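# Put one yellow sponge in each bench tote

## Task

Get exactly one yellow sponge into each of the three totes on the bench, with no sponge sticking out past a tote's rim; every other yellow sponge must sit on top of the low shelf. At the end the totes must still be where they were on the bench and the cartons beneath it where they were on the floor, neither moved nor rotated, the low shelf must be standing upright, and the robot must not have fallen or be left leaning.

## Robot and tools

ROBOT. A Hello Robot Stretch 4 with one arm: an omni-wheel base, a lift that rides up a mast, a telescoping arm reaching forward, a wrist with yaw, pitch and roll, and a two-finger gripper. It stands about 1.6 m tall; the base edge lies within 0.23 m of the base origin.

FRAMES. All positions are in metres. Base frame: origin on the floor below the base centre, x ahead, y to the left, z up. hand_pose is reported in this frame (a point between the open fingertips; the printed value may be slightly wrong). The odometry frame is where the base frame was when the scene began; base_odometry comes from wheel rotation only, so wheel slip looks like travel. Heading is in radians, left positive, from -3.142 to 3.142.

move. One action per call. Motion keys:
- base: a dict with one relative command, measured from where the last reported state put the base (or from its current spot if a move was still running): translate_m (metres, ahead positive, -2 to 2), strafe_m (metres, left positive, -2 to 2), rotate_rad (radians, counter-clockwise seen from above positive, -3.2 to 3.2). translate_m and strafe_m may be combined, giving a straight diagonal drive with no turning; rotate_rad must be alone.
- joints: one dict for the single arm, absolute targets by name: lift_m 0 to 1.2 m; arm_m 0 to 0.55 m extension; wrist_yaw_rad -1.134 to 4.276 (0 ahead, positive left, 3.14 folded back, above 3.4 may hit the arm); wrist_pitch_rad -1.117 to 4.259 (0 level, 1.57 pointing down); wrist_roll_rad -1.117 to 4.259 (0 fingers level, positive clockwise viewed from behind); gripper_m -0.038 to 0.141 fingertip gap (off by up to 0.015; -0.02 or less makes fingers press together). Done tolerance is 0.004 for lengths, 0.02 rad for wrist angles. A joint target outside its range is clipped and reported; any other out-of-range value gets the call refused, and an unknown key makes it invalid.
- pace: "slow", "default", "fast" or "max" (base 0.1/0.3/0.4/0.6 m/s and 1/2/3/4 rad/s; lift 0.15/0.3/0.4/0.5 m/s; arm 0.1/0.4/0.6/0.7 m/s; wrist always 1.82 rad/s). A raised lift (above 0.2) slows the base, down to 0.3 m/s and 1 rad/s at 1.2.
- speeds: per-joint top speed (lift, arm, wrist joints; not gripper), up to the max pace value.
- contact_limits: 0 (gentlest) to 1 for arm_m, lift_m, translate_m, strafe_m, rotate_rad, each sent with its own command; default 0.5. A base limit persists until the next base action. The arm needs roughly 15 to 40 N to stop even at 0; for a light touch use 0 and aim 1 to 3 mm beyond contact. Lifting a load needs lift_m limit at least 0.15 for 1 kg, 0.3 for 2 kg.
- end_of_arm: "enable_torque", sent on its own, re-powers wrist or gripper motors that cut out; they hold in place.
Also: cameras (list of head_camera, head_left_camera, head_right_camera, wrist_camera, or all; empty list for none) and blocking (true or omitted waits until everything rests; false returns in about 0.5 s while motion continues, and a later move only overrides what it names). A move with no action just reports. Actions end after at most 14 s (time_out).

wait: seconds 0 to 10, plus cameras; commands nothing, returns early once motions settle. stop: brakes all running motions and re-brakes slack wheels; its "stop:" line tells whether the wheels hold. zoom_image: camera plus region [x0, y0, x1, y1] in pixels from the top-left, each side at most 504, on the latest image. finished_scene: scene = current scene number; irreversible; after it ends the first scene, make no further calls in that reply.

Refusals matter: if a move or wait is refused, or an uncommanded stop hits during it, later move, wait and finished_scene calls in the same reply are skipped.

RESULTS. "move" reads done or the worst status. base_status and joint_status per motion: done, moving, off_target (resting short, may still push), contact_stop (blocked, goes slack), time_out (target dropped), limit_stop_at_own_body, limit_stop_at_tilt (lean over 6 degrees; lift, arm, wheels go slack), torque_fault (motor limp until enable_torque). Joints omitted after finishing may still push toward old targets unseen. on_its_own lists uncommanded behaviour ("held at" is a target). lidar_m: 12 distances in 30-degree sectors, first straight ahead, counter-clockwise (4th left, 7th behind, 10th right); "-" is nothing or closer than 0.25 m; it sees from about 0.15 m up and misses clear objects and thin legs. wrist_depth_mm: 7x7 grid of depths, 100 to 2000 mm, "-" for invalid. turned_by_wheels vs turned_by_imu differing over about 0.1 rad in a move signals a collision or slip. base_tilt in degrees (forward, right), about 3 degrees bias. motor_effort in percent with peak in brackets; servo_current in mA (about 30 mA rest error). Images may lag the state slightly; "pictures" names their order.

GRIPPER. Close to more than 0.015 below the object's width; about 0.06 below resists pulling. Deeper squeezing pulls the object toward the wrist. A gripper_m reading or done does not prove a grasp; a servo_current rise after closing to 0.015 or more suggests a firm hold.

SELF-COLLISION. Risky: gripper over the base with lift under about 0.2 (0.45 pointing down); pitch under -0.2 with roll under -0.4 or over 4; yaw plus pitch under about -1.1; with the wrist folded back (yaw above about 2.7) even small tilts or rolls. Lift near 0.05 or less while retracting can press on the base.

CAMERAS. head_camera (420x560) on the mast top, looking ahead and down; turn the base to aim it. head_left_camera and head_right_camera are fisheyes (420x672) looking more steeply, showing base and arm. wrist_camera (616x392) looks along the fingers, tips near its bottom.

AVOID. Dropping sponges, releasing them while moving, slamming or shoving fixtures, knocking over the low shelf, shifting totes or cartons, and tipping: with over 1 kg held and arm_m above 0.2, drive and turn gently. The simulation keeps running between calls, and a loose object may occasionally be nudged.

Each tool is called after "Emit:" by a JSON object that holds its "fn" and its "kwargs".

## Session

Emit:
{"fn": "move", "kwargs": {}}

Scene clock: 0.00 s.
base_odometry: x=+0.000 y=+0.000 heading=+0.000
turned_by_wheels: +0.000
turned_by_imu: +0.000
base_tilt: forward=-0.1 right=+0.9
lidar_m: 1.06 1.07 2.19 1.51 1.51 1.91 1.63 1.03 1.18 2.11 2.65 1.24
base_status: not commanded
joint_positions: lift_m=+0.299 arm_m=+0.001 wrist_yaw_rad=+3.224 wrist_pitch_rad=+0.001 wrist_roll_rad=+0.000 gripper_m=+0.056
joint_status: not commanded
measured_speeds: all 0
motor_effort: lift_m=+20 arm_m=-4 wheel_0=+0 wheel_1=+1 wheel_2=+1
servo_current: wrist_yaw_rad=33 wrist_pitch_rad=26 wrist_roll_rad=39 gripper_m=39
hand_pose: x=-0.1222 y=+0.0635 z=+0.4765 quat_wxyz=(-0.041, -0.001, +0.000, +0.999) (m; base frame)
wrist_depth_mm: - 128 - 1863 - 1983 - / - 111 129 1863 - 1983 - / - 116 140 285 - 1983 - / - 131 158 1808 - - - / 195 - - - 1863 1983 - / 213 - 187 1464 188 1537 1366 / 211 991 1182 146 1042 960 1008
pictures: head_camera, head_left_camera, head_right_camera, wrist_camera

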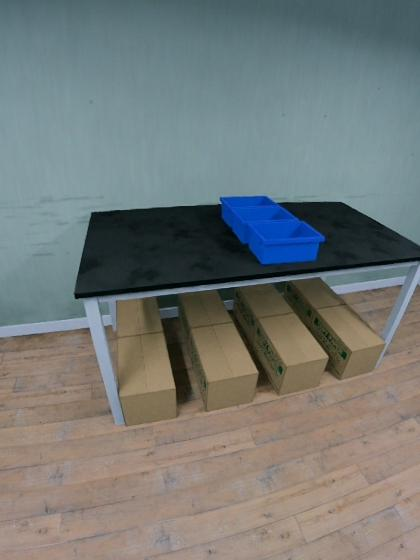

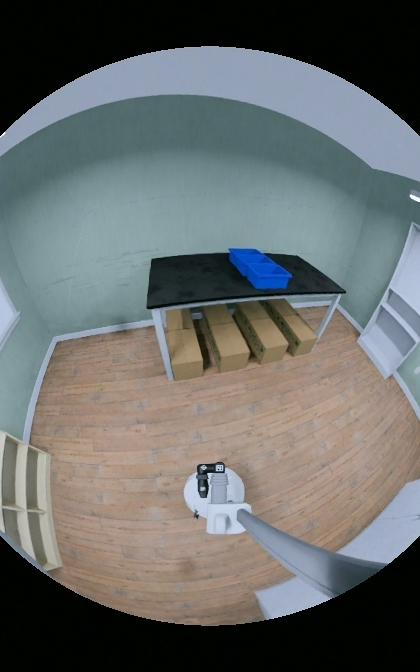

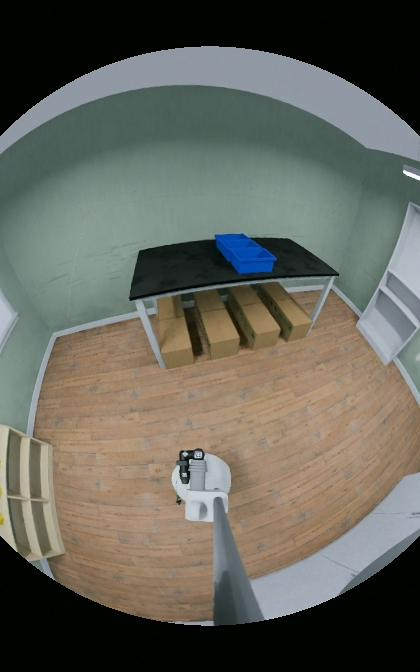

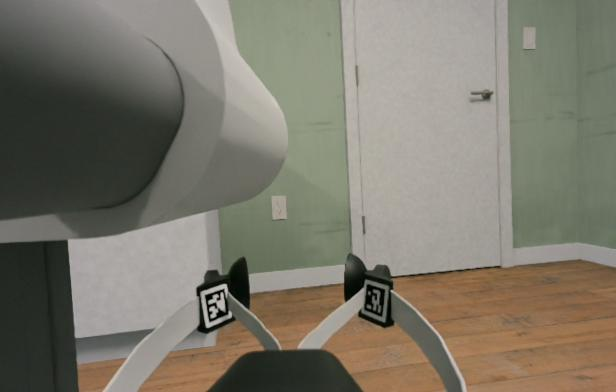

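Emit:
{"fn": "move", "kwargs": {"base": {"rotate_rad": 1.571}, "joints": {"lift_m": 0.8, "wrist_yaw_rad": 0, "wrist_pitch_rad": 0.6}}}

Emit:
{"fn": "zoom_image", "kwargs": {"camera": "head_camera", "region": [0, 180, 420, 560]}}

Scene clock: 15.30 s.
move: done
base_odometry: x=+0.000 y=+0.000 heading=+1.571
turned_by_wheels: +1.571
turned_by_imu: +1.549
base_tilt: forward=-0.2 right=+0.8
lidar_m: 1.50 1.51 1.91 1.63 1.02 1.18 2.10 2.64 1.27 1.07 1.07 2.20
base_status: done
joint_positions: lift_m=+0.800 arm_m=+0.001 wrist_yaw_rad=+0.003 wrist_pitch_rad=+0.598 wrist_roll_rad=+0.000 gripper_m=+0.056
joint_status: all done
measured_speeds: all 0
motor_effort: lift_m=+23(27) arm_m=-4(4) wheel_0=-3(11) wheel_1=-2(10) wheel_2=+0(12)
servo_current: wrist_yaw_rad=33(111) wrist_pitch_rad=39(104) wrist_roll_rad=46(59) gripper_m=59(59)
hand_pose: x=+0.4110 y=-0.0867 z=+0.8156 quat_wxyz=(+0.956, +0.000, +0.295, +0.001) (m; base frame)
wrist_depth_mm: - - 1397 - - - - / 1205 1308 1397 - - - - / 1366 1397 1576 - - 1983 1921 / 1576 1537 1618 1708 1661 1576 1576 / 1397 1430 1397 1397 1366 1336 1336 / 1255 1229 190 1205 188 1160 1138 / 1060 1025 1060 146 1008 976 1008
pictures: head_camera, head_left_camera, head_right_camera, wrist_camera
camera_calibration:
wrist_camera: T_world_to_cam=[[-0.0188813, -0.99962, -0.0200918, -0.0736312], [-0.575276, 0.0272974, -0.817504, 0.962737], [0.817741, -0.0038772, -0.575573, 0.357912], [0, 0, 0, 1]] pos_world=[0.25977, -0.0984957, 0.991566]

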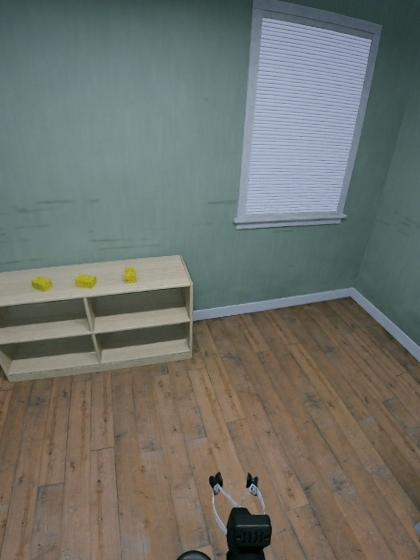

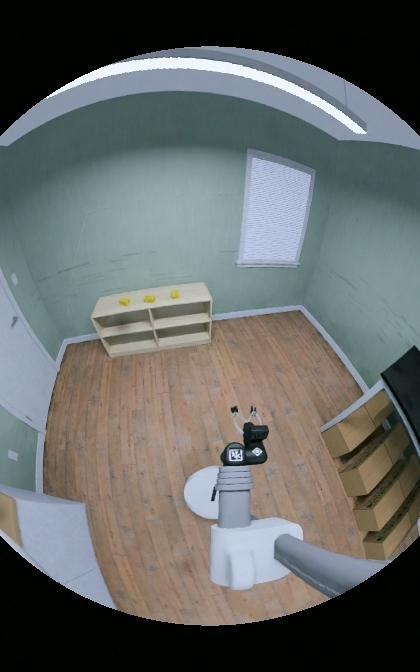

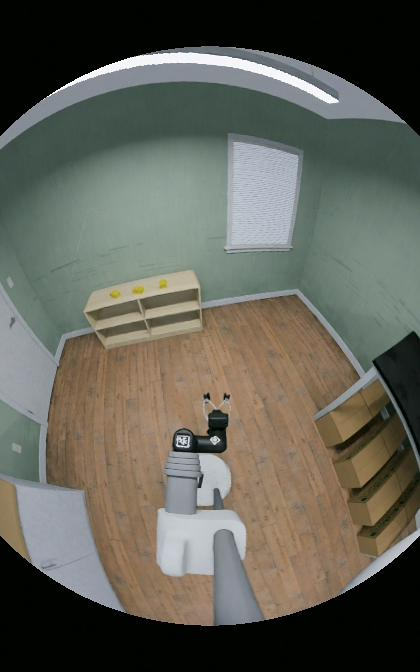

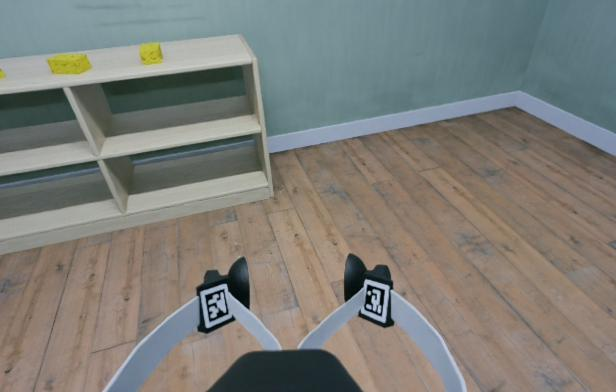

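Scaled by 1.200 from the camera's 420x560 image, which has a finer 1200x1600 frame.

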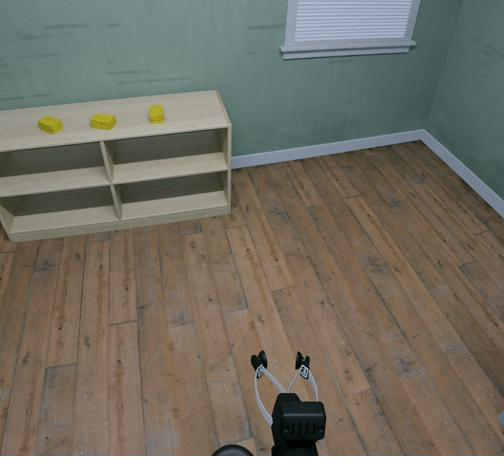

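Emit:
{"fn": "move", "kwargs": {"base": {"rotate_rad": 0.227}, "joints": {"lift_m": 0.9, "wrist_pitch_rad": 1.57, "gripper_m": 0.12}, "cameras": []}}

Emit:
{"fn": "move", "kwargs": {"base": {"translate_m": 1.1, "strafe_m": 0.44}, "joints": {"arm_m": 0.3}}}

Emit:
{"fn": "zoom_image", "kwargs": {"camera": "head_camera", "region": [0, 180, 420, 560]}}

Scene clock: 33.37 s.
move: done
base_odometry: x=+0.000 y=+0.000 heading=+1.797
turned_by_wheels: +0.227
turned_by_imu: +0.224
base_tilt: forward=-0.2 right=+0.8
lidar_m: 1.49 1.57 1.72 1.02 1.05 1.41 2.65 1.66 1.13 1.06 2.05 2.01
base_status: done
joint_positions: lift_m=+0.900 arm_m=+0.001 wrist_yaw_rad=+0.003 wrist_pitch_rad=+1.567 wrist_roll_rad=+0.000 gripper_m=+0.120
joint_status: all done
measured_speeds: all 0
motor_effort: lift_m=+23(26) arm_m=-4(5) wheel_0=-2(9) wheel_1=-1(8) wheel_2=-1(9)
servo_current: wrist_yaw_rad=33(39) wrist_pitch_rad=46(98) wrist_roll_rad=39(59) gripper_m=52(91)
hand_pose: x=+0.1738 y=-0.0874 z=+0.7895 quat_wxyz=(+0.709, -0.001, +0.706, +0.001) (m; base frame)
wrist_depth_mm: 1008 1008 1008 991 1008 991 1008 / 1025 1008 1025 1008 1025 1008 1025 / 1025 1008 1042 1025 1008 1025 1025 / 1008 1008 1025 1025 991 1025 1025 / 1025 1042 - - 1042 1042 1025 / 1060 1025 181 - 191 1042 1060 / 1042 1060 1060 - 1042 1078 1060
pictures: none
No camera images: "cameras" was empty.

Scene clock: 38.70 s.
move: done
base_odometry: x=-0.676 y=+0.973 heading=+1.798
turned_by_wheels: +0.000
turned_by_imu: +0.003
base_tilt: forward=-0.1 right=+0.8
lidar_m: 0.40 0.41 0.55 1.19 1.28 1.35 2.28 2.19 1.72 2.35 0.62 0.44
base_status: done
joint_positions: lift_m=+0.900 arm_m=+0.300 wrist_yaw_rad=+0.003 wrist_pitch_rad=+1.567 wrist_roll_rad=+0.000 gripper_m=+0.120
joint_status: all done
measured_speeds: all 0
motor_effort: lift_m=+22(23) arm_m=+5(9) wheel_0=+4(11) wheel_1=+0(10) wheel_2=+0(12)
servo_current: wrist_yaw_rad=33(39) wrist_pitch_rad=39(46) wrist_roll_rad=46(59) gripper_m=59(78)
hand_pose: x=+0.4721 y=-0.0874 z=+0.7896 quat_wxyz=(+0.708, -0.001, +0.706, +0.001) (m; base frame)
wrist_depth_mm: 394 394 394 394 394 394 397 / 397 397 397 397 397 399 394 / 379 402 397 397 399 397 355 / 355 384 404 357 404 402 402 / 402 404 404 404 404 407 407 / 1042 404 212 1008 193 1042 1042 / 1060 1042 891 - 1060 1042 1060
pictures: head_camera, head_left_camera, head_right_camera, wrist_camera
camera_calibration:
wrist_camera: T_world_to_cam=[[-0.0263022, -0.999632, 0.00656888, -0.0912367], [-0.999588, 0.0263754, 0.011315, 0.52251], [-0.0114841, -0.00626856, -0.999914, 1.01928], [0, 0, 0, 1]] pos_world=[0.531601, -0.0985951, 1.01388]

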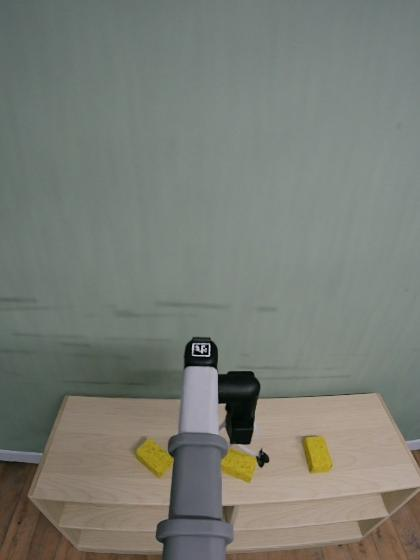

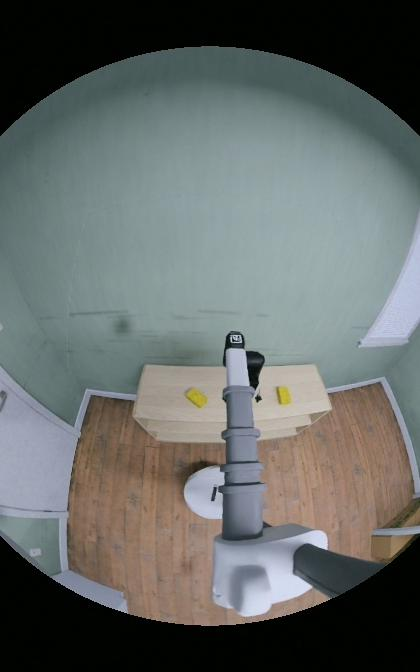

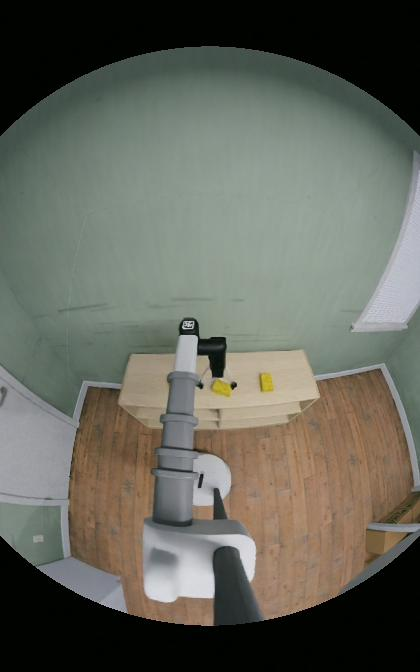

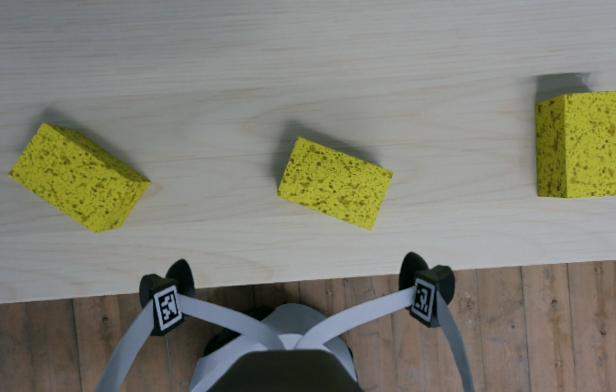

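Scaled by 1.200 from the camera's 420x560 image, which has a finer 1200x1600 frame.

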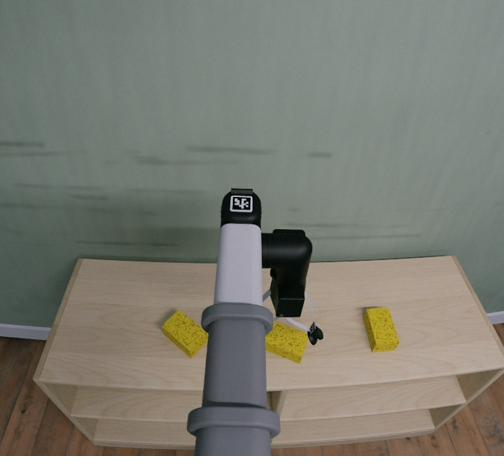

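Emit:
{"fn": "move", "kwargs": {"base": {"strafe_m": -0.042}, "joints": {"arm_m": 0.367, "wrist_roll_rad": 1.9, "lift_m": 0.83}}}

Scene clock: 57.87 s.
move: done
base_odometry: x=-0.635 y=+0.982 heading=+1.798
turned_by_wheels: +0.000
turned_by_imu: +0.000
base_tilt: forward=-0.2 right=+0.9
lidar_m: 0.40 0.43 0.58 1.22 1.30 1.35 2.49 2.14 1.72 2.33 0.61 0.44
base_status: done
joint_positions: lift_m=+0.830 arm_m=+0.367 wrist_yaw_rad=+0.003 wrist_pitch_rad=+1.567 wrist_roll_rad=+1.898 gripper_m=+0.120
joint_status: all done
measured_speeds: all 0
motor_effort: lift_m=+16(22) arm_m=+5(10) wheel_0=+2(13) wheel_1=-1(10) wheel_2=+0(2)
servo_current: wrist_yaw_rad=26(39) wrist_pitch_rad=33(39) wrist_roll_rad=39(137) gripper_m=33(78)
hand_pose: x=+0.5391 y=-0.0874 z=+0.7201 quat_wxyz=(+0.414, +0.575, +0.412, -0.573) (m; base frame)
wrist_depth_mm: 327 317 330 327 946 946 917 / 330 330 330 329 946 931 946 / 332 330 330 332 330 - - / 330 334 332 330 334 904 - / 334 332 334 290 334 960 946 / 334 334 334 290 194 946 946 / 338 336 336 - 336 336 960
pictures: head_camera, head_left_camera, head_right_camera, wrist_camera
camera_calibration:
wrist_camera: T_world_to_cam=[[-0.938318, 0.345761, 0.00304409, 0.52278], [0.345762, 0.938177, 0.0164935, -0.0590329], [0.00284692, 0.0165287, -0.999859, 0.944811], [0, 0, 0, 1]] pos_world=[0.508256, -0.14099, 0.944061]

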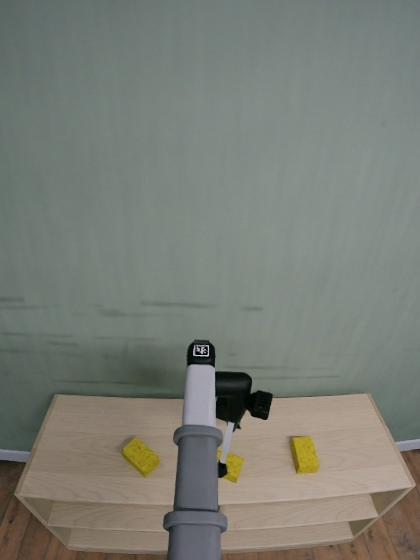

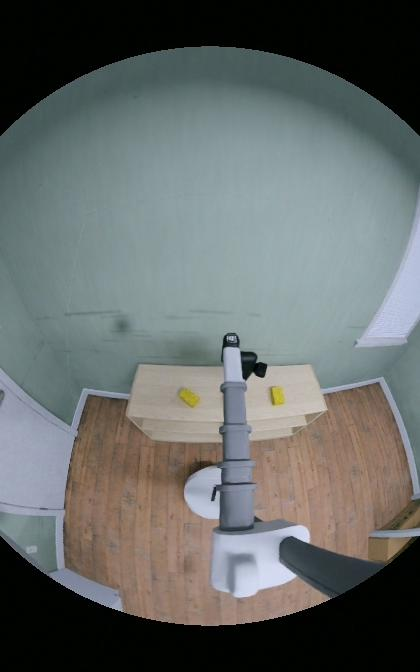

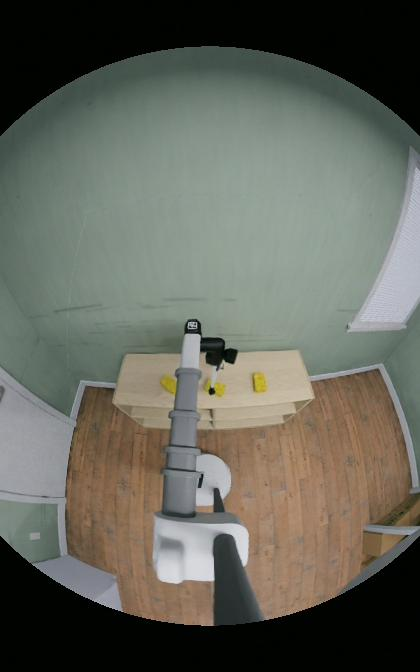

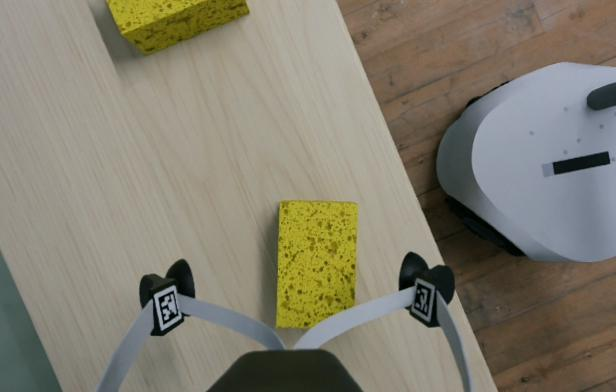

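Emit:
{"fn": "move", "kwargs": {"joints": {"arm_m": 0.355, "lift_m": 0.748}, "cameras": ["wrist_camera"]}}

Emit:
{"fn": "move", "kwargs": {"joints": {"gripper_m": 0.005}, "cameras": ["wrist_camera"]}}

Emit:
{"fn": "move", "kwargs": {"joints": {"lift_m": 1.1, "arm_m": 0.1}, "cameras": ["wrist_camera","head_right_camera"]}}

Scene clock: 65.57 s.
move: done
base_odometry: x=-0.635 y=+0.982 heading=+1.798
turned_by_wheels: +0.000
turned_by_imu: +0.000
base_tilt: forward=-0.1 right=+0.8
lidar_m: 0.41 0.41 0.56 1.23 1.31 1.34 2.47 2.14 1.71 2.33 0.62 0.44
base_status: not commanded
joint_positions: lift_m=+0.748 arm_m=+0.355 wrist_yaw_rad=+0.003 wrist_pitch_rad=+1.567 wrist_roll_rad=+1.898 gripper_m=+0.120
joint_status: all done
measured_speeds: all 0
motor_effort: lift_m=+16(17) arm_m=-5(9) wheel_0=+2(2) wheel_1=-1(1) wheel_2=+0(0)
servo_current: wrist_yaw_rad=33(39) wrist_pitch_rad=26(46) wrist_roll_rad=33(52) gripper_m=33(72)
hand_pose: x=+0.5274 y=-0.0874 z=+0.6381 quat_wxyz=(+0.413, +0.575, +0.412, -0.573) (m; base frame)
wrist_depth_mm: 245 247 246 247 854 854 854 / 247 247 248 248 854 866 - / 248 248 250 249 250 - - / 249 250 250 250 250 768 - / 249 250 251 205 252 854 878 / 250 250 207 206 212 878 891 / 252 252 253 - 252 253 891
pictures: wrist_camera
camera_calibration:
wrist_camera: T_world_to_cam=[[-0.938241, 0.345969, 0.00304985, 0.511944], [0.345971, 0.9381, 0.0164941, -0.053716], [0.00284537, 0.0165306, -0.999859, 0.862857], [0, 0, 0, 1]] pos_world=[0.496456, -0.140989, 0.862061]

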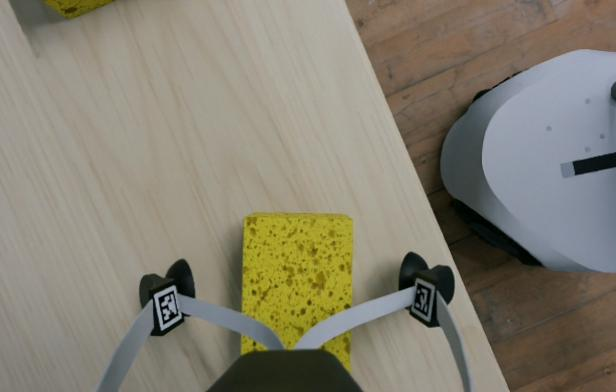

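Scene clock: 67.57 s.
move: done
base_odometry: x=-0.635 y=+0.982 heading=+1.798
turned_by_wheels: +0.000
turned_by_imu: +0.000
base_tilt: forward=-0.2 right=+0.9
lidar_m: 0.40 0.42 0.58 1.25 1.30 1.35 2.48 2.16 1.69 2.33 0.61 0.44
base_status: not commanded
joint_positions: lift_m=+0.748 arm_m=+0.355 wrist_yaw_rad=+0.003 wrist_pitch_rad=+1.567 wrist_roll_rad=+1.898 gripper_m=+0.006
joint_status: all done
measured_speeds: all 0
motor_effort: lift_m=+16(16) arm_m=-5(6) wheel_0=+2(2) wheel_1=-1(1) wheel_2=+0(0)
servo_current: wrist_yaw_rad=33(39) wrist_pitch_rad=33(39) wrist_roll_rad=52(59) gripper_m=85(221)
hand_pose: x=+0.5274 y=-0.0874 z=+0.6381 quat_wxyz=(+0.413, +0.575, +0.412, -0.573) (m; base frame)
wrist_depth_mm: 245 248 248 246 854 866 854 / 248 248 248 248 866 854 - / 248 247 248 249 249 - - / 249 250 249 250 250 768 - / 249 250 251 188 251 842 878 / 251 251 189 190 179 878 878 / 251 252 251 190 253 253 878
pictures: wrist_camera
camera_calibration:
wrist_camera: T_world_to_cam=[[-0.938241, 0.345969, 0.00304985, 0.511944], [0.345971, 0.9381, 0.0164941, -0.053716], [0.00284537, 0.0165306, -0.999859, 0.862857], [0, 0, 0, 1]] pos_world=[0.496456, -0.140989, 0.862061]

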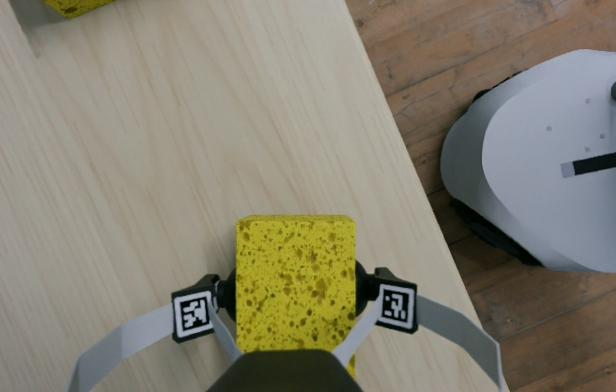

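Scene clock: 70.03 s.
move: done
base_odometry: x=-0.635 y=+0.982 heading=+1.798
turned_by_wheels: +0.000
turned_by_imu: +0.000
base_tilt: forward=-0.2 right=+1.0
lidar_m: 0.39 0.42 0.57 1.24 1.32 1.35 2.46 2.13 1.69 2.33 0.62 0.44
base_status: not commanded
joint_positions: lift_m=+1.100 arm_m=+0.100 wrist_yaw_rad=+0.003 wrist_pitch_rad=+1.567 wrist_roll_rad=+1.898 gripper_m=+0.006
joint_status: all done
measured_speeds: all 0
motor_effort: lift_m=+23(27) arm_m=-5(11) wheel_0=+2(2) wheel_1=-1(1) wheel_2=+0(0)
servo_current: wrist_yaw_rad=33(39) wrist_pitch_rad=33(39) wrist_roll_rad=46(65) gripper_m=91(111)
hand_pose: x=+0.2723 y=-0.0874 z=+0.9895 quat_wxyz=(+0.413, +0.575, +0.412, -0.573) (m; base frame)
wrist_depth_mm: 591 878 1229 1229 1255 1205 1229 / 597 603 1205 1229 1229 1205 1255 / 554 603 1182 1229 1229 1255 1229 / 603 609 891 1255 - 1205 1255 / 597 609 603 189 - 1255 1255 / 603 609 189 190 179 1255 1255 / 603 609 609 190 1255 1229 1255
pictures: head_right_camera, wrist_camera
camera_calibration:
wrist_camera: T_world_to_cam=[[-0.938132, 0.346265, 0.00305806, 0.271626], [0.346267, 0.937991, 0.0164948, 0.0286215], [0.00284316, 0.0165332, -0.999859, 1.21493], [0, 0, 0, 1]] pos_world=[0.241456, -0.140988, 1.21346]

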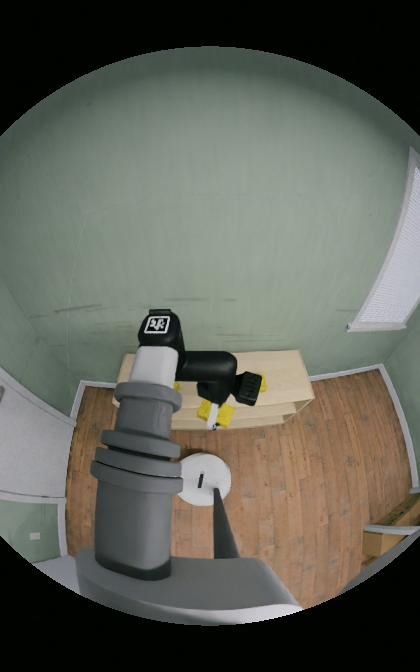

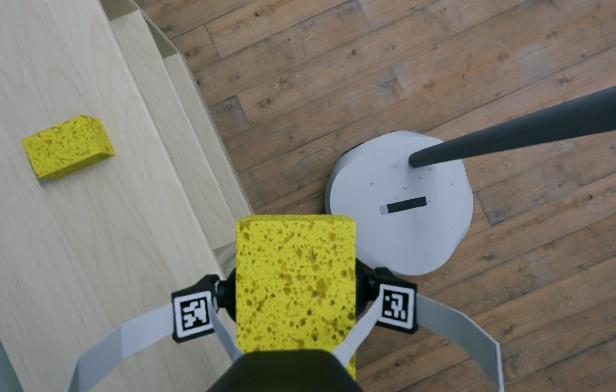

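Emit:
{"fn": "move", "kwargs": {"base": {"translate_m": -0.4}, "cameras": []}}

Emit:
{"fn": "move", "kwargs": {"base": {"rotate_rad": -1.571}, "joints": {"lift_m": 1.2}, "cameras": []}}

Emit:
{"fn": "move", "kwargs": {"base": {"translate_m": 0.95, "strafe_m": -1.3}}}

Emit:
{"fn": "zoom_image", "kwargs": {"camera": "head_camera", "region": [0, 180, 420, 560]}}

Scene clock: 98.63 s.
move: done
base_odometry: x=-0.545 y=+0.593 heading=+1.797
turned_by_wheels: +0.000
turned_by_imu: +0.000
base_tilt: forward=-0.2 right=+0.9
lidar_m: 0.78 0.83 1.31 1.23 1.13 1.04 2.37 2.19 1.53 1.66 1.75 0.87
base_status: done
joint_positions: lift_m=+1.100 arm_m=+0.100 wrist_yaw_rad=+0.003 wrist_pitch_rad=+1.567 wrist_roll_rad=+1.898 gripper_m=+0.006
joint_status: not commanded
measured_speeds: all 0
motor_effort: lift_m=+23(23) arm_m=-6(6) wheel_0=-3(10) wheel_1=-1(8) wheel_2=-1(12)
servo_current: wrist_yaw_rad=33(39) wrist_pitch_rad=33(39) wrist_roll_rad=52(59) gripper_m=98(111)
hand_pose: x=+0.2723 y=-0.0874 z=+0.9895 quat_wxyz=(+0.413, +0.575, +0.412, -0.573) (m; base frame)
wrist_depth_mm: 1229 1229 1229 1205 1205 1229 1205 / 1205 1229 1205 1205 1205 1229 1205 / 1160 1205 1205 1205 1255 1229 1229 / 891 1229 1229 1229 - 1229 1229 / 878 1138 1229 189 - 1229 1229 / 878 1138 190 189 179 1255 1255 / 878 878 1255 190 1255 1229 1255
pictures: none
No camera images: "cameras" was empty.

Scene clock: 101.13 s.
move: done
base_odometry: x=-0.545 y=+0.593 heading=+0.227
turned_by_wheels: -1.570
turned_by_imu: -1.548
base_tilt: forward=-0.2 right=+0.9
lidar_m: 1.82 1.73 0.85 0.80 0.82 1.32 1.25 1.14 1.02 2.36 2.12 1.53
base_status: done
joint_positions: lift_m=+1.200 arm_m=+0.100 wrist_yaw_rad=+0.003 wrist_pitch_rad=+1.567 wrist_roll_rad=+1.898 gripper_m=+0.006
joint_status: all done
measured_speeds: all 0
motor_effort: lift_m=+23(26) arm_m=-5(6) wheel_0=+3(11) wheel_1=+3(10) wheel_2=+2(9)
servo_current: wrist_yaw_rad=33(46) wrist_pitch_rad=26(46) wrist_roll_rad=46(59) gripper_m=98(104)
hand_pose: x=+0.2723 y=-0.0874 z=+1.0896 quat_wxyz=(+0.413, +0.575, +0.412, -0.573) (m; base frame)
wrist_depth_mm: 1308 1281 1308 1336 1281 1308 1308 / 1308 1336 1308 1308 1336 1336 1336 / 1336 1336 1336 1308 1336 1336 1308 / 1366 1366 1336 1366 - 1336 1308 / 1336 1336 1336 188 - 1336 1336 / 1308 1336 189 189 179 1366 1366 / 1366 1397 1366 189 1336 1397 1336
pictures: none
No camera images: "cameras" was empty.

Scene clock: 107.97 s.
move: done
base_odometry: x=+0.673 y=-0.460 heading=+0.227
turned_by_wheels: +0.000
turned_by_imu: -0.004
base_tilt: forward=-0.2 right=+0.9
lidar_m: 0.53 0.55 0.71 2.13 2.19 1.64 1.56 1.61 2.44 2.02 0.84 0.55
base_status: done
joint_positions: lift_m=+1.200 arm_m=+0.100 wrist_yaw_rad=+0.003 wrist_pitch_rad=+1.567 wrist_roll_rad=+1.898 gripper_m=+0.006
joint_status: not commanded
measured_speeds: all 0
motor_effort: lift_m=+23(23) arm_m=-5(6) wheel_0=+0(13) wheel_1=-3(8) wheel_2=-1(10)
servo_current: wrist_yaw_rad=26(46) wrist_pitch_rad=33(46) wrist_roll_rad=46(59) gripper_m=78(117)
hand_pose: x=+0.2723 y=-0.0874 z=+1.0896 quat_wxyz=(+0.413, +0.575, +0.412, -0.573) (m; base frame)
wrist_depth_mm: - 1308 1308 1308 1308 1308 1308 / - 1336 1336 1308 1308 1308 1308 / 1336 1308 1308 1336 1336 1336 1308 / 1042 1060 1336 1336 - 1336 1336 / 421 1078 1366 189 - 1366 1336 / 404 1336 189 189 178 1366 1308 / 404 159 1060 189 1336 1308 1336
pictures: head_camera, head_left_camera, head_right_camera, wrist_camera
camera_calibration:
wrist_camera: T_world_to_cam=[[-0.938132, 0.346265, 0.00305806, 0.27132], [0.346267, 0.937991, 0.0164948, 0.0269704], [0.00284316, 0.0165332, -0.999859, 1.31502], [0, 0, 0, 1]] pos_world=[0.241456, -0.140988, 1.31356]

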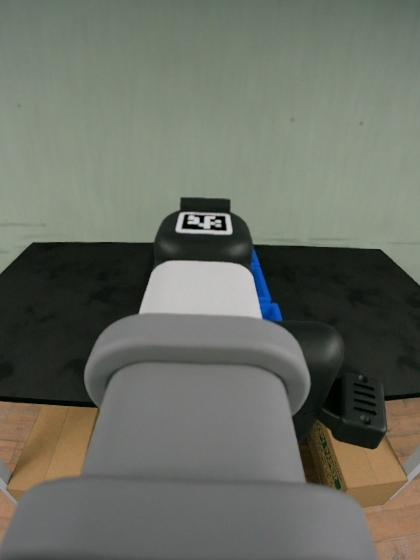

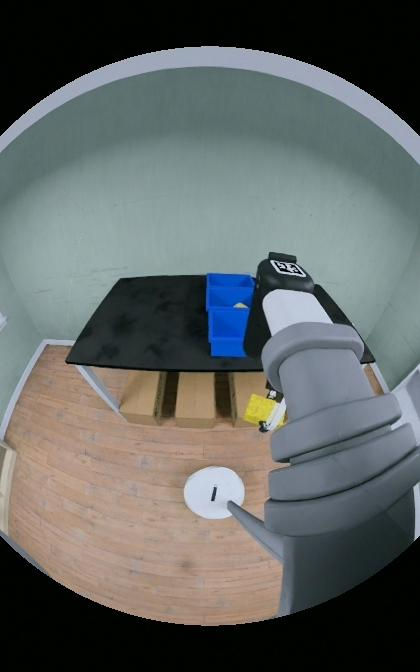

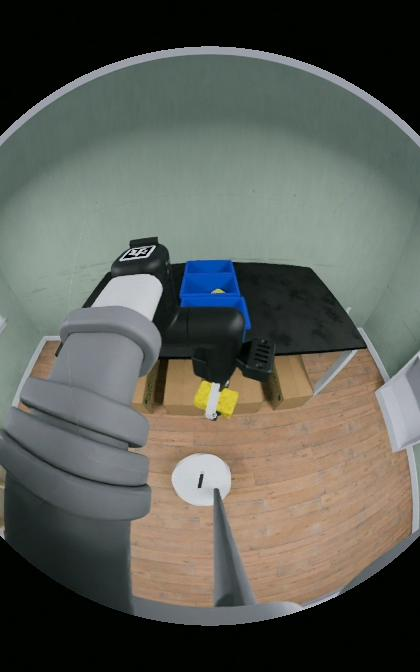

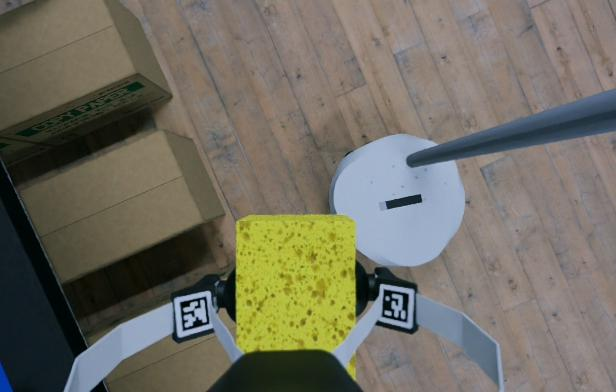

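Scaled by 1.200 from the camera's 420x560 image, which has a finer 1200x1600 frame.

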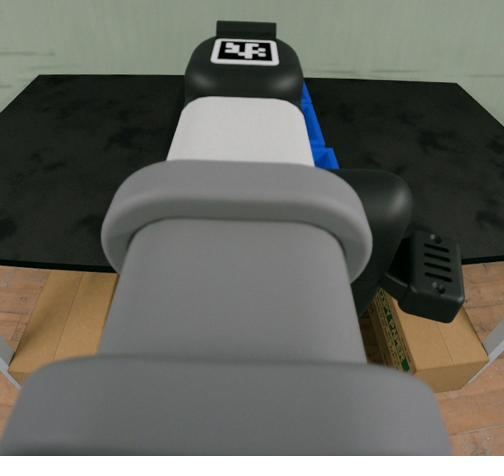

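Emit:
{"fn": "zoom_image", "kwargs": {"camera": "head_right_camera", "region": [160, 240, 270, 350]}}

Emit:
{"fn": "zoom_image", "kwargs": {"camera": "head_left_camera", "region": [180, 260, 280, 370]}}

Scaled by 4.582 from the camera's 420x672 image, which has a finer 600x960 frame.

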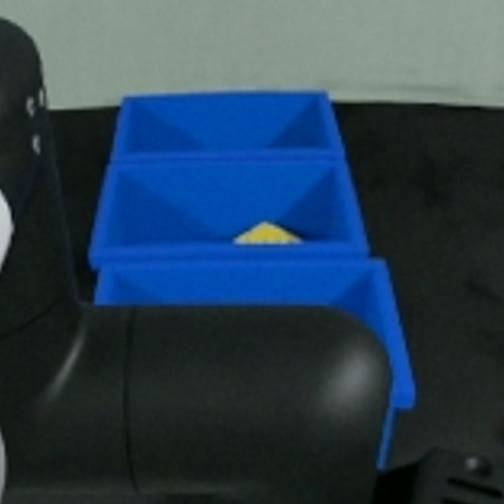

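Scaled by 4.582 from the camera's 420x672 image, which has a finer 600x960 frame.

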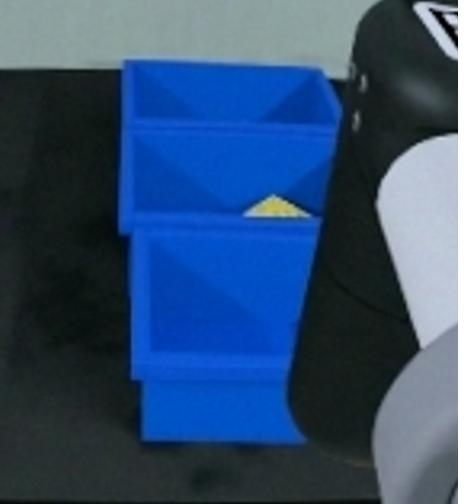

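Emit:
{"fn": "move", "kwargs": {"joints": {"wrist_roll_rad": 1.57, "arm_m": 0.45}}}

Scene clock: 121.30 s.
move: done
base_odometry: x=+0.673 y=-0.460 heading=+0.227
turned_by_wheels: +0.000
turned_by_imu: +0.000
base_tilt: forward=-0.1 right=+0.9
lidar_m: 0.52 0.55 0.75 2.13 2.20 1.64 1.57 1.62 2.44 2.01 0.81 0.56
base_status: not commanded
joint_positions: lift_m=+1.200 arm_m=+0.450 wrist_yaw_rad=+0.003 wrist_pitch_rad=+1.567 wrist_roll_rad=+1.572 gripper_m=+0.006
joint_status: all done
measured_speeds: all 0
motor_effort: lift_m=+23(23) arm_m=+6(8) wheel_0=+0(0) wheel_1=-3(3) wheel_2=-1(2)
servo_current: wrist_yaw_rad=33(39) wrist_pitch_rad=33(39) wrist_roll_rad=33(98) gripper_m=72(104)
hand_pose: x=+0.6221 y=-0.0874 z=+1.0896 quat_wxyz=(+0.501, +0.501, +0.499, -0.499) (m; base frame)
wrist_depth_mm: 392 394 394 397 1336 1308 1255 / 397 397 397 399 1336 1308 1336 / 276 314 325 397 1336 1336 1281 / 278 394 - 277 1308 - 1336 / 279 - 188 189 1366 - 1336 / 282 394 189 190 179 1366 1336 / 282 146 - 190 1366 1366 1366
pictures: head_camera, head_left_camera, head_right_camera, wrist_camera
camera_calibration:
wrist_camera: T_world_to_cam=[[-0.999618, 0.0274694, 0.00290125, 0.60992], [0.0275108, 0.999504, 0.0153177, 0.110824], [-0.00247904, 0.0153917, -0.999878, 1.31719], [0, 0, 0, 1]] pos_world=[0.609904, -0.147797, 1.31356]

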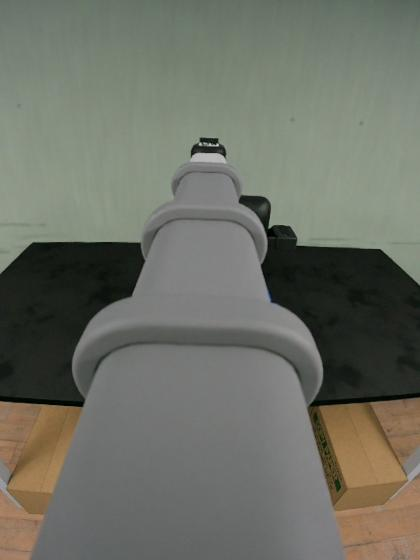

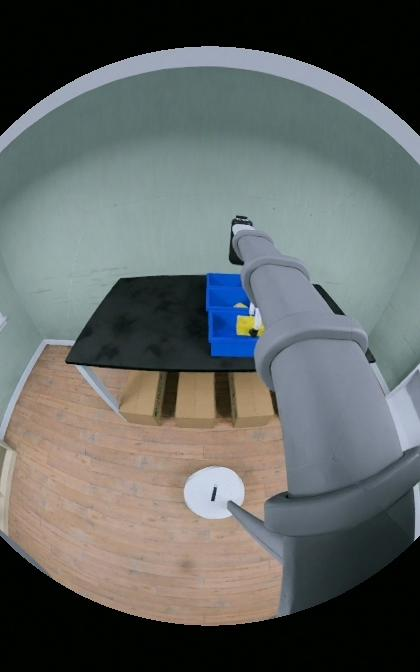

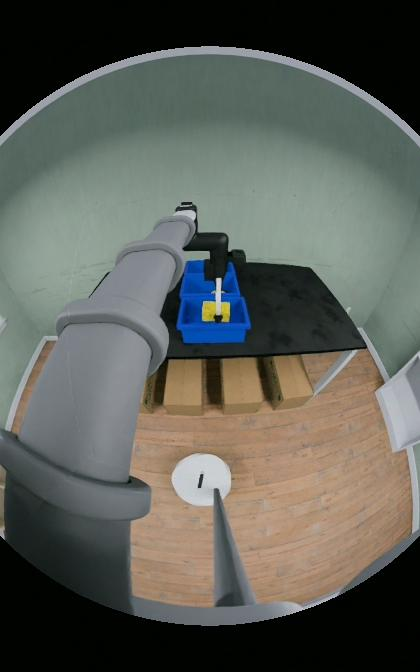

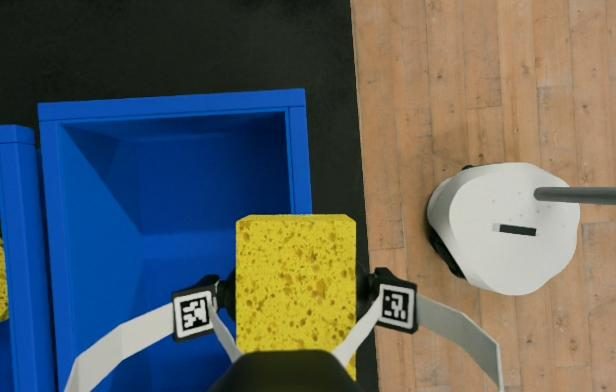

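Emit:
{"fn": "move", "kwargs": {"joints": {"wrist_roll_rad": 0, "arm_m": 0.54}}}

Scene clock: 138.03 s.
move: done
base_odometry: x=+0.673 y=-0.460 heading=+0.227
turned_by_wheels: +0.000
turned_by_imu: +0.000
base_tilt: forward=-0.2 right=+0.9
lidar_m: 0.53 0.55 0.74 2.14 2.21 1.66 1.57 1.63 2.46 2.01 0.77 0.57
base_status: not commanded
joint_positions: lift_m=+1.200 arm_m=+0.540 wrist_yaw_rad=+0.003 wrist_pitch_rad=+1.567 wrist_roll_rad=+0.002 gripper_m=+0.006
joint_status: all done
measured_speeds: all 0
motor_effort: lift_m=+22(23) arm_m=+5(8) wheel_0=+0(0) wheel_1=-3(3) wheel_2=-1(1)
servo_current: wrist_yaw_rad=33(39) wrist_pitch_rad=39(39) wrist_roll_rad=33(143) gripper_m=85(104)
hand_pose: x=+0.7121 y=-0.0874 z=+1.0896 quat_wxyz=(+0.708, +0.000, +0.706, +0.000) (m; base frame)
wrist_depth_mm: 307 389 389 343 384 394 392 / 301 368 392 364 276 394 397 / 397 274 276 389 303 397 394 / 399 364 - - 382 397 399 / 399 294 189 189 324 399 402 / 404 281 189 190 179 404 404 / 404 146 - 190 - 282 1366
pictures: head_camera, head_left_camera, head_right_camera, wrist_camera
camera_calibration:
wrist_camera: T_world_to_cam=[[-0.028804, -0.999564, 0.00652381, -0.0850996], [-0.999518, 0.0288772, 0.0114152, 0.759075], [-0.0115986, -0.00619186, -0.999914, 1.3221], [0, 0, 0, 1]] pos_world=[0.771592, -0.0987961, 1.31387]

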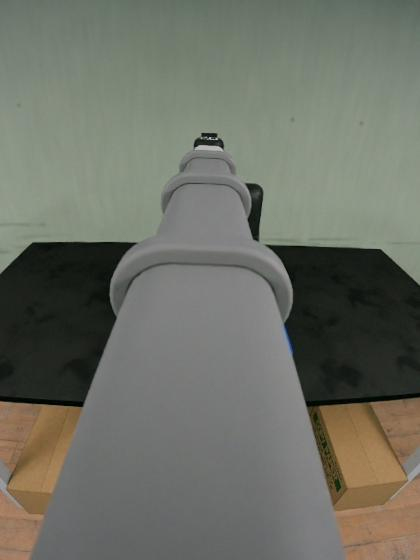

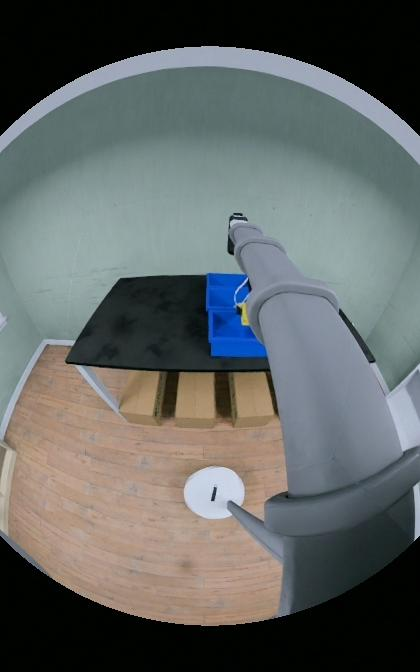

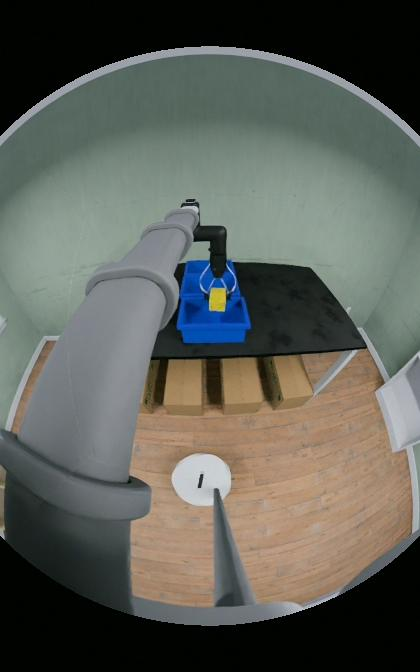

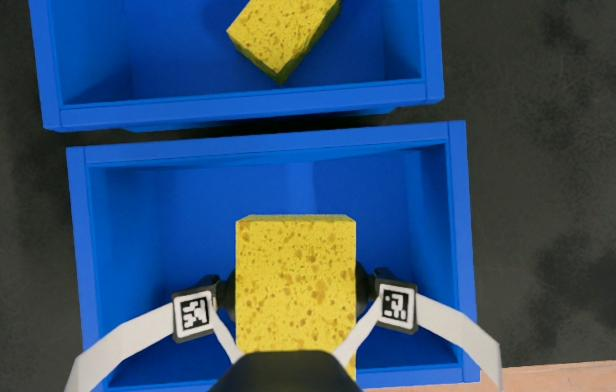

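Emit:
{"fn": "move", "kwargs": {"joints": {"lift_m": 1.075}, "pace": "slow", "cameras": ["wrist_camera"]}}

Emit:
{"fn": "move", "kwargs": {"joints": {"gripper_m": 0.11}, "cameras": ["wrist_camera"]}}

Emit:
{"fn": "move", "kwargs": {"joints": {"lift_m": 1.2}, "cameras": ["wrist_camera","head_right_camera"]}}

Scene clock: 146.27 s.
move: done
base_odometry: x=+0.673 y=-0.460 heading=+0.227
turned_by_wheels: +0.000
turned_by_imu: +0.000
base_tilt: forward=-0.1 right=+0.8
lidar_m: 0.52 0.55 0.73 2.13 2.22 1.66 1.57 1.63 2.46 2.01 0.81 0.57
base_status: not commanded
joint_positions: lift_m=+1.075 arm_m=+0.540 wrist_yaw_rad=+0.003 wrist_pitch_rad=+1.567 wrist_roll_rad=+0.002 gripper_m=+0.006
joint_status: all done
measured_speeds: all 0
motor_effort: lift_m=+16(21) arm_m=+6(6) wheel_0=+0(0) wheel_1=-3(3) wheel_2=-1(2)
servo_current: wrist_yaw_rad=33(39) wrist_pitch_rad=26(46) wrist_roll_rad=46(59) gripper_m=98(111)
hand_pose: x=+0.7121 y=-0.0874 z=+0.9651 quat_wxyz=(+0.708, +0.000, +0.706, +0.000) (m; base frame)
wrist_depth_mm: 149 149 148 149 148 150 267 / 162 156 162 150 150 150 150 / 155 162 156 168 181 204 162 / 229 - - - - 222 163 / 225 - 189 189 - 227 166 / 223 268 189 190 178 214 169 / 211 137 - 190 - 192 172
pictures: wrist_camera
camera_calibration:
wrist_camera: T_world_to_cam=[[-0.028804, -0.999564, 0.00652381, -0.084288], [-0.999518, 0.0288772, 0.0114152, 0.760495], [-0.0115986, -0.00619186, -0.999914, 1.19771], [0, 0, 0, 1]] pos_world=[0.771592, -0.0987961, 1.18947]

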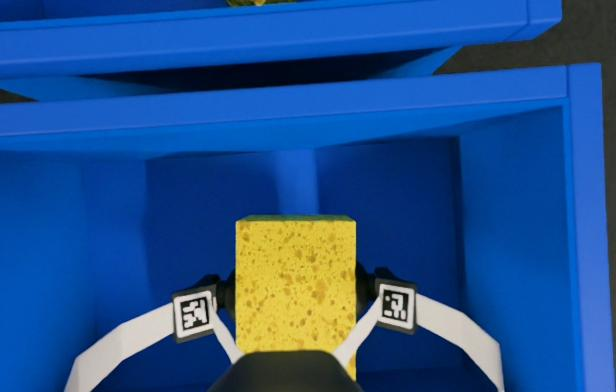

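Scene clock: 148.13 s.
move: done
base_odometry: x=+0.673 y=-0.460 heading=+0.227
turned_by_wheels: +0.000
turned_by_imu: +0.000
base_tilt: forward=-0.1 right=+0.9
lidar_m: 0.51 0.54 0.74 2.14 2.20 1.65 1.57 1.61 2.48 2.01 0.80 0.56
base_status: not commanded
joint_positions: lift_m=+1.075 arm_m=+0.540 wrist_yaw_rad=+0.003 wrist_pitch_rad=+1.567 wrist_roll_rad=+0.002 gripper_m=+0.110
joint_status: all done
measured_speeds: all 0
motor_effort: lift_m=+16(16) arm_m=+5(6) wheel_0=+0(0) wheel_1=-3(3) wheel_2=-1(1)
servo_current: wrist_yaw_rad=33(39) wrist_pitch_rad=39(39) wrist_roll_rad=52(59) gripper_m=52(111)
hand_pose: x=+0.7121 y=-0.0874 z=+0.9651 quat_wxyz=(+0.708, +0.000, +0.706, +0.000) (m; base frame)
wrist_depth_mm: 149 149 148 148 149 150 268 / 162 157 162 150 150 150 150 / 154 162 156 169 182 204 162 / 228 - - 224 - 221 164 / 225 - - 225 - 226 166 / 222 189 191 226 184 216 169 / 218 156 - - - 205 173
pictures: wrist_camera
camera_calibration:
wrist_camera: T_world_to_cam=[[-0.028804, -0.999564, 0.00652381, -0.084288], [-0.999518, 0.0288772, 0.0114152, 0.760495], [-0.0115986, -0.00619186, -0.999914, 1.19771], [0, 0, 0, 1]] pos_world=[0.771592, -0.0987961, 1.18947]

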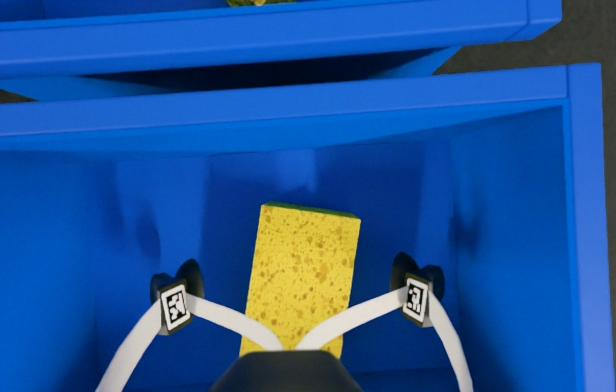

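Scene clock: 149.70 s.
move: done
base_odometry: x=+0.673 y=-0.460 heading=+0.227
turned_by_wheels: +0.000
turned_by_imu: +0.000
base_tilt: forward=-0.1 right=+0.8
lidar_m: 0.53 0.54 0.72 2.12 2.21 1.66 1.57 1.63 2.46 2.01 0.80 0.56
base_status: not commanded
joint_positions: lift_m=+1.200 arm_m=+0.540 wrist_yaw_rad=+0.003 wrist_pitch_rad=+1.567 wrist_roll_rad=+0.002 gripper_m=+0.110
joint_status: all done
measured_speeds: all 0
motor_effort: lift_m=+23(27) arm_m=+5(6) wheel_0=+0(0) wheel_1=-3(3) wheel_2=-1(1)
servo_current: wrist_yaw_rad=33(39) wrist_pitch_rad=33(39) wrist_roll_rad=33(52) gripper_m=52(59)
hand_pose: x=+0.7121 y=-0.0874 z=+1.0895 quat_wxyz=(+0.708, +0.000, +0.706, +0.000) (m; base frame)
wrist_depth_mm: 293 384 384 349 382 392 389 / 300 362 384 286 276 392 394 / 394 276 394 274 375 392 392 / 399 364 - 347 377 397 399 / 399 294 - 351 315 402 402 / 402 278 183 353 185 402 402 / 407 282 - - - 404 1397
pictures: head_right_camera, wrist_camera
camera_calibration:
wrist_camera: T_world_to_cam=[[-0.028804, -0.999564, 0.00652381, -0.0850989], [-0.999518, 0.0288772, 0.0114152, 0.759076], [-0.0115986, -0.00619186, -0.999914, 1.322], [0, 0, 0, 1]] pos_world=[0.771592, -0.0987961, 1.31377]

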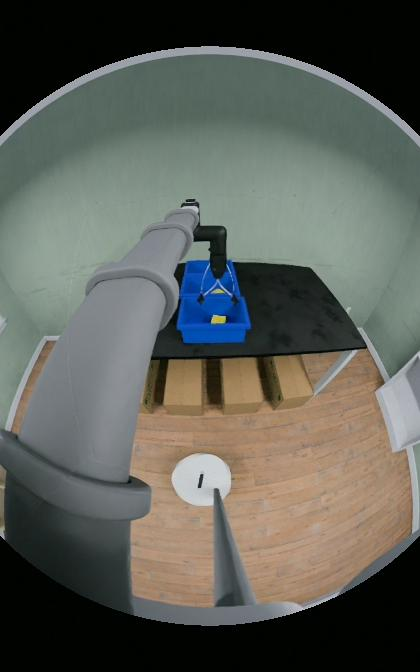

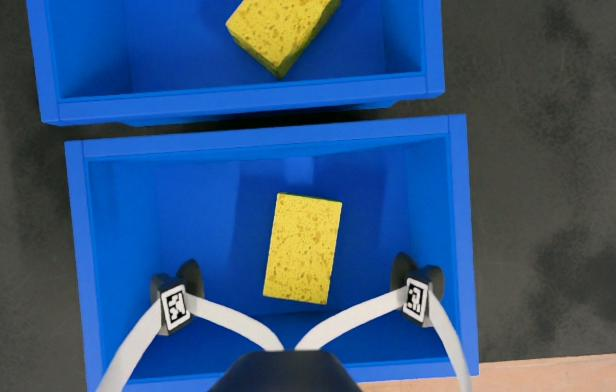

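Emit:
{"fn": "finished_scene", "kwargs": {"scene": 1}}

The scene is finished: the task was done.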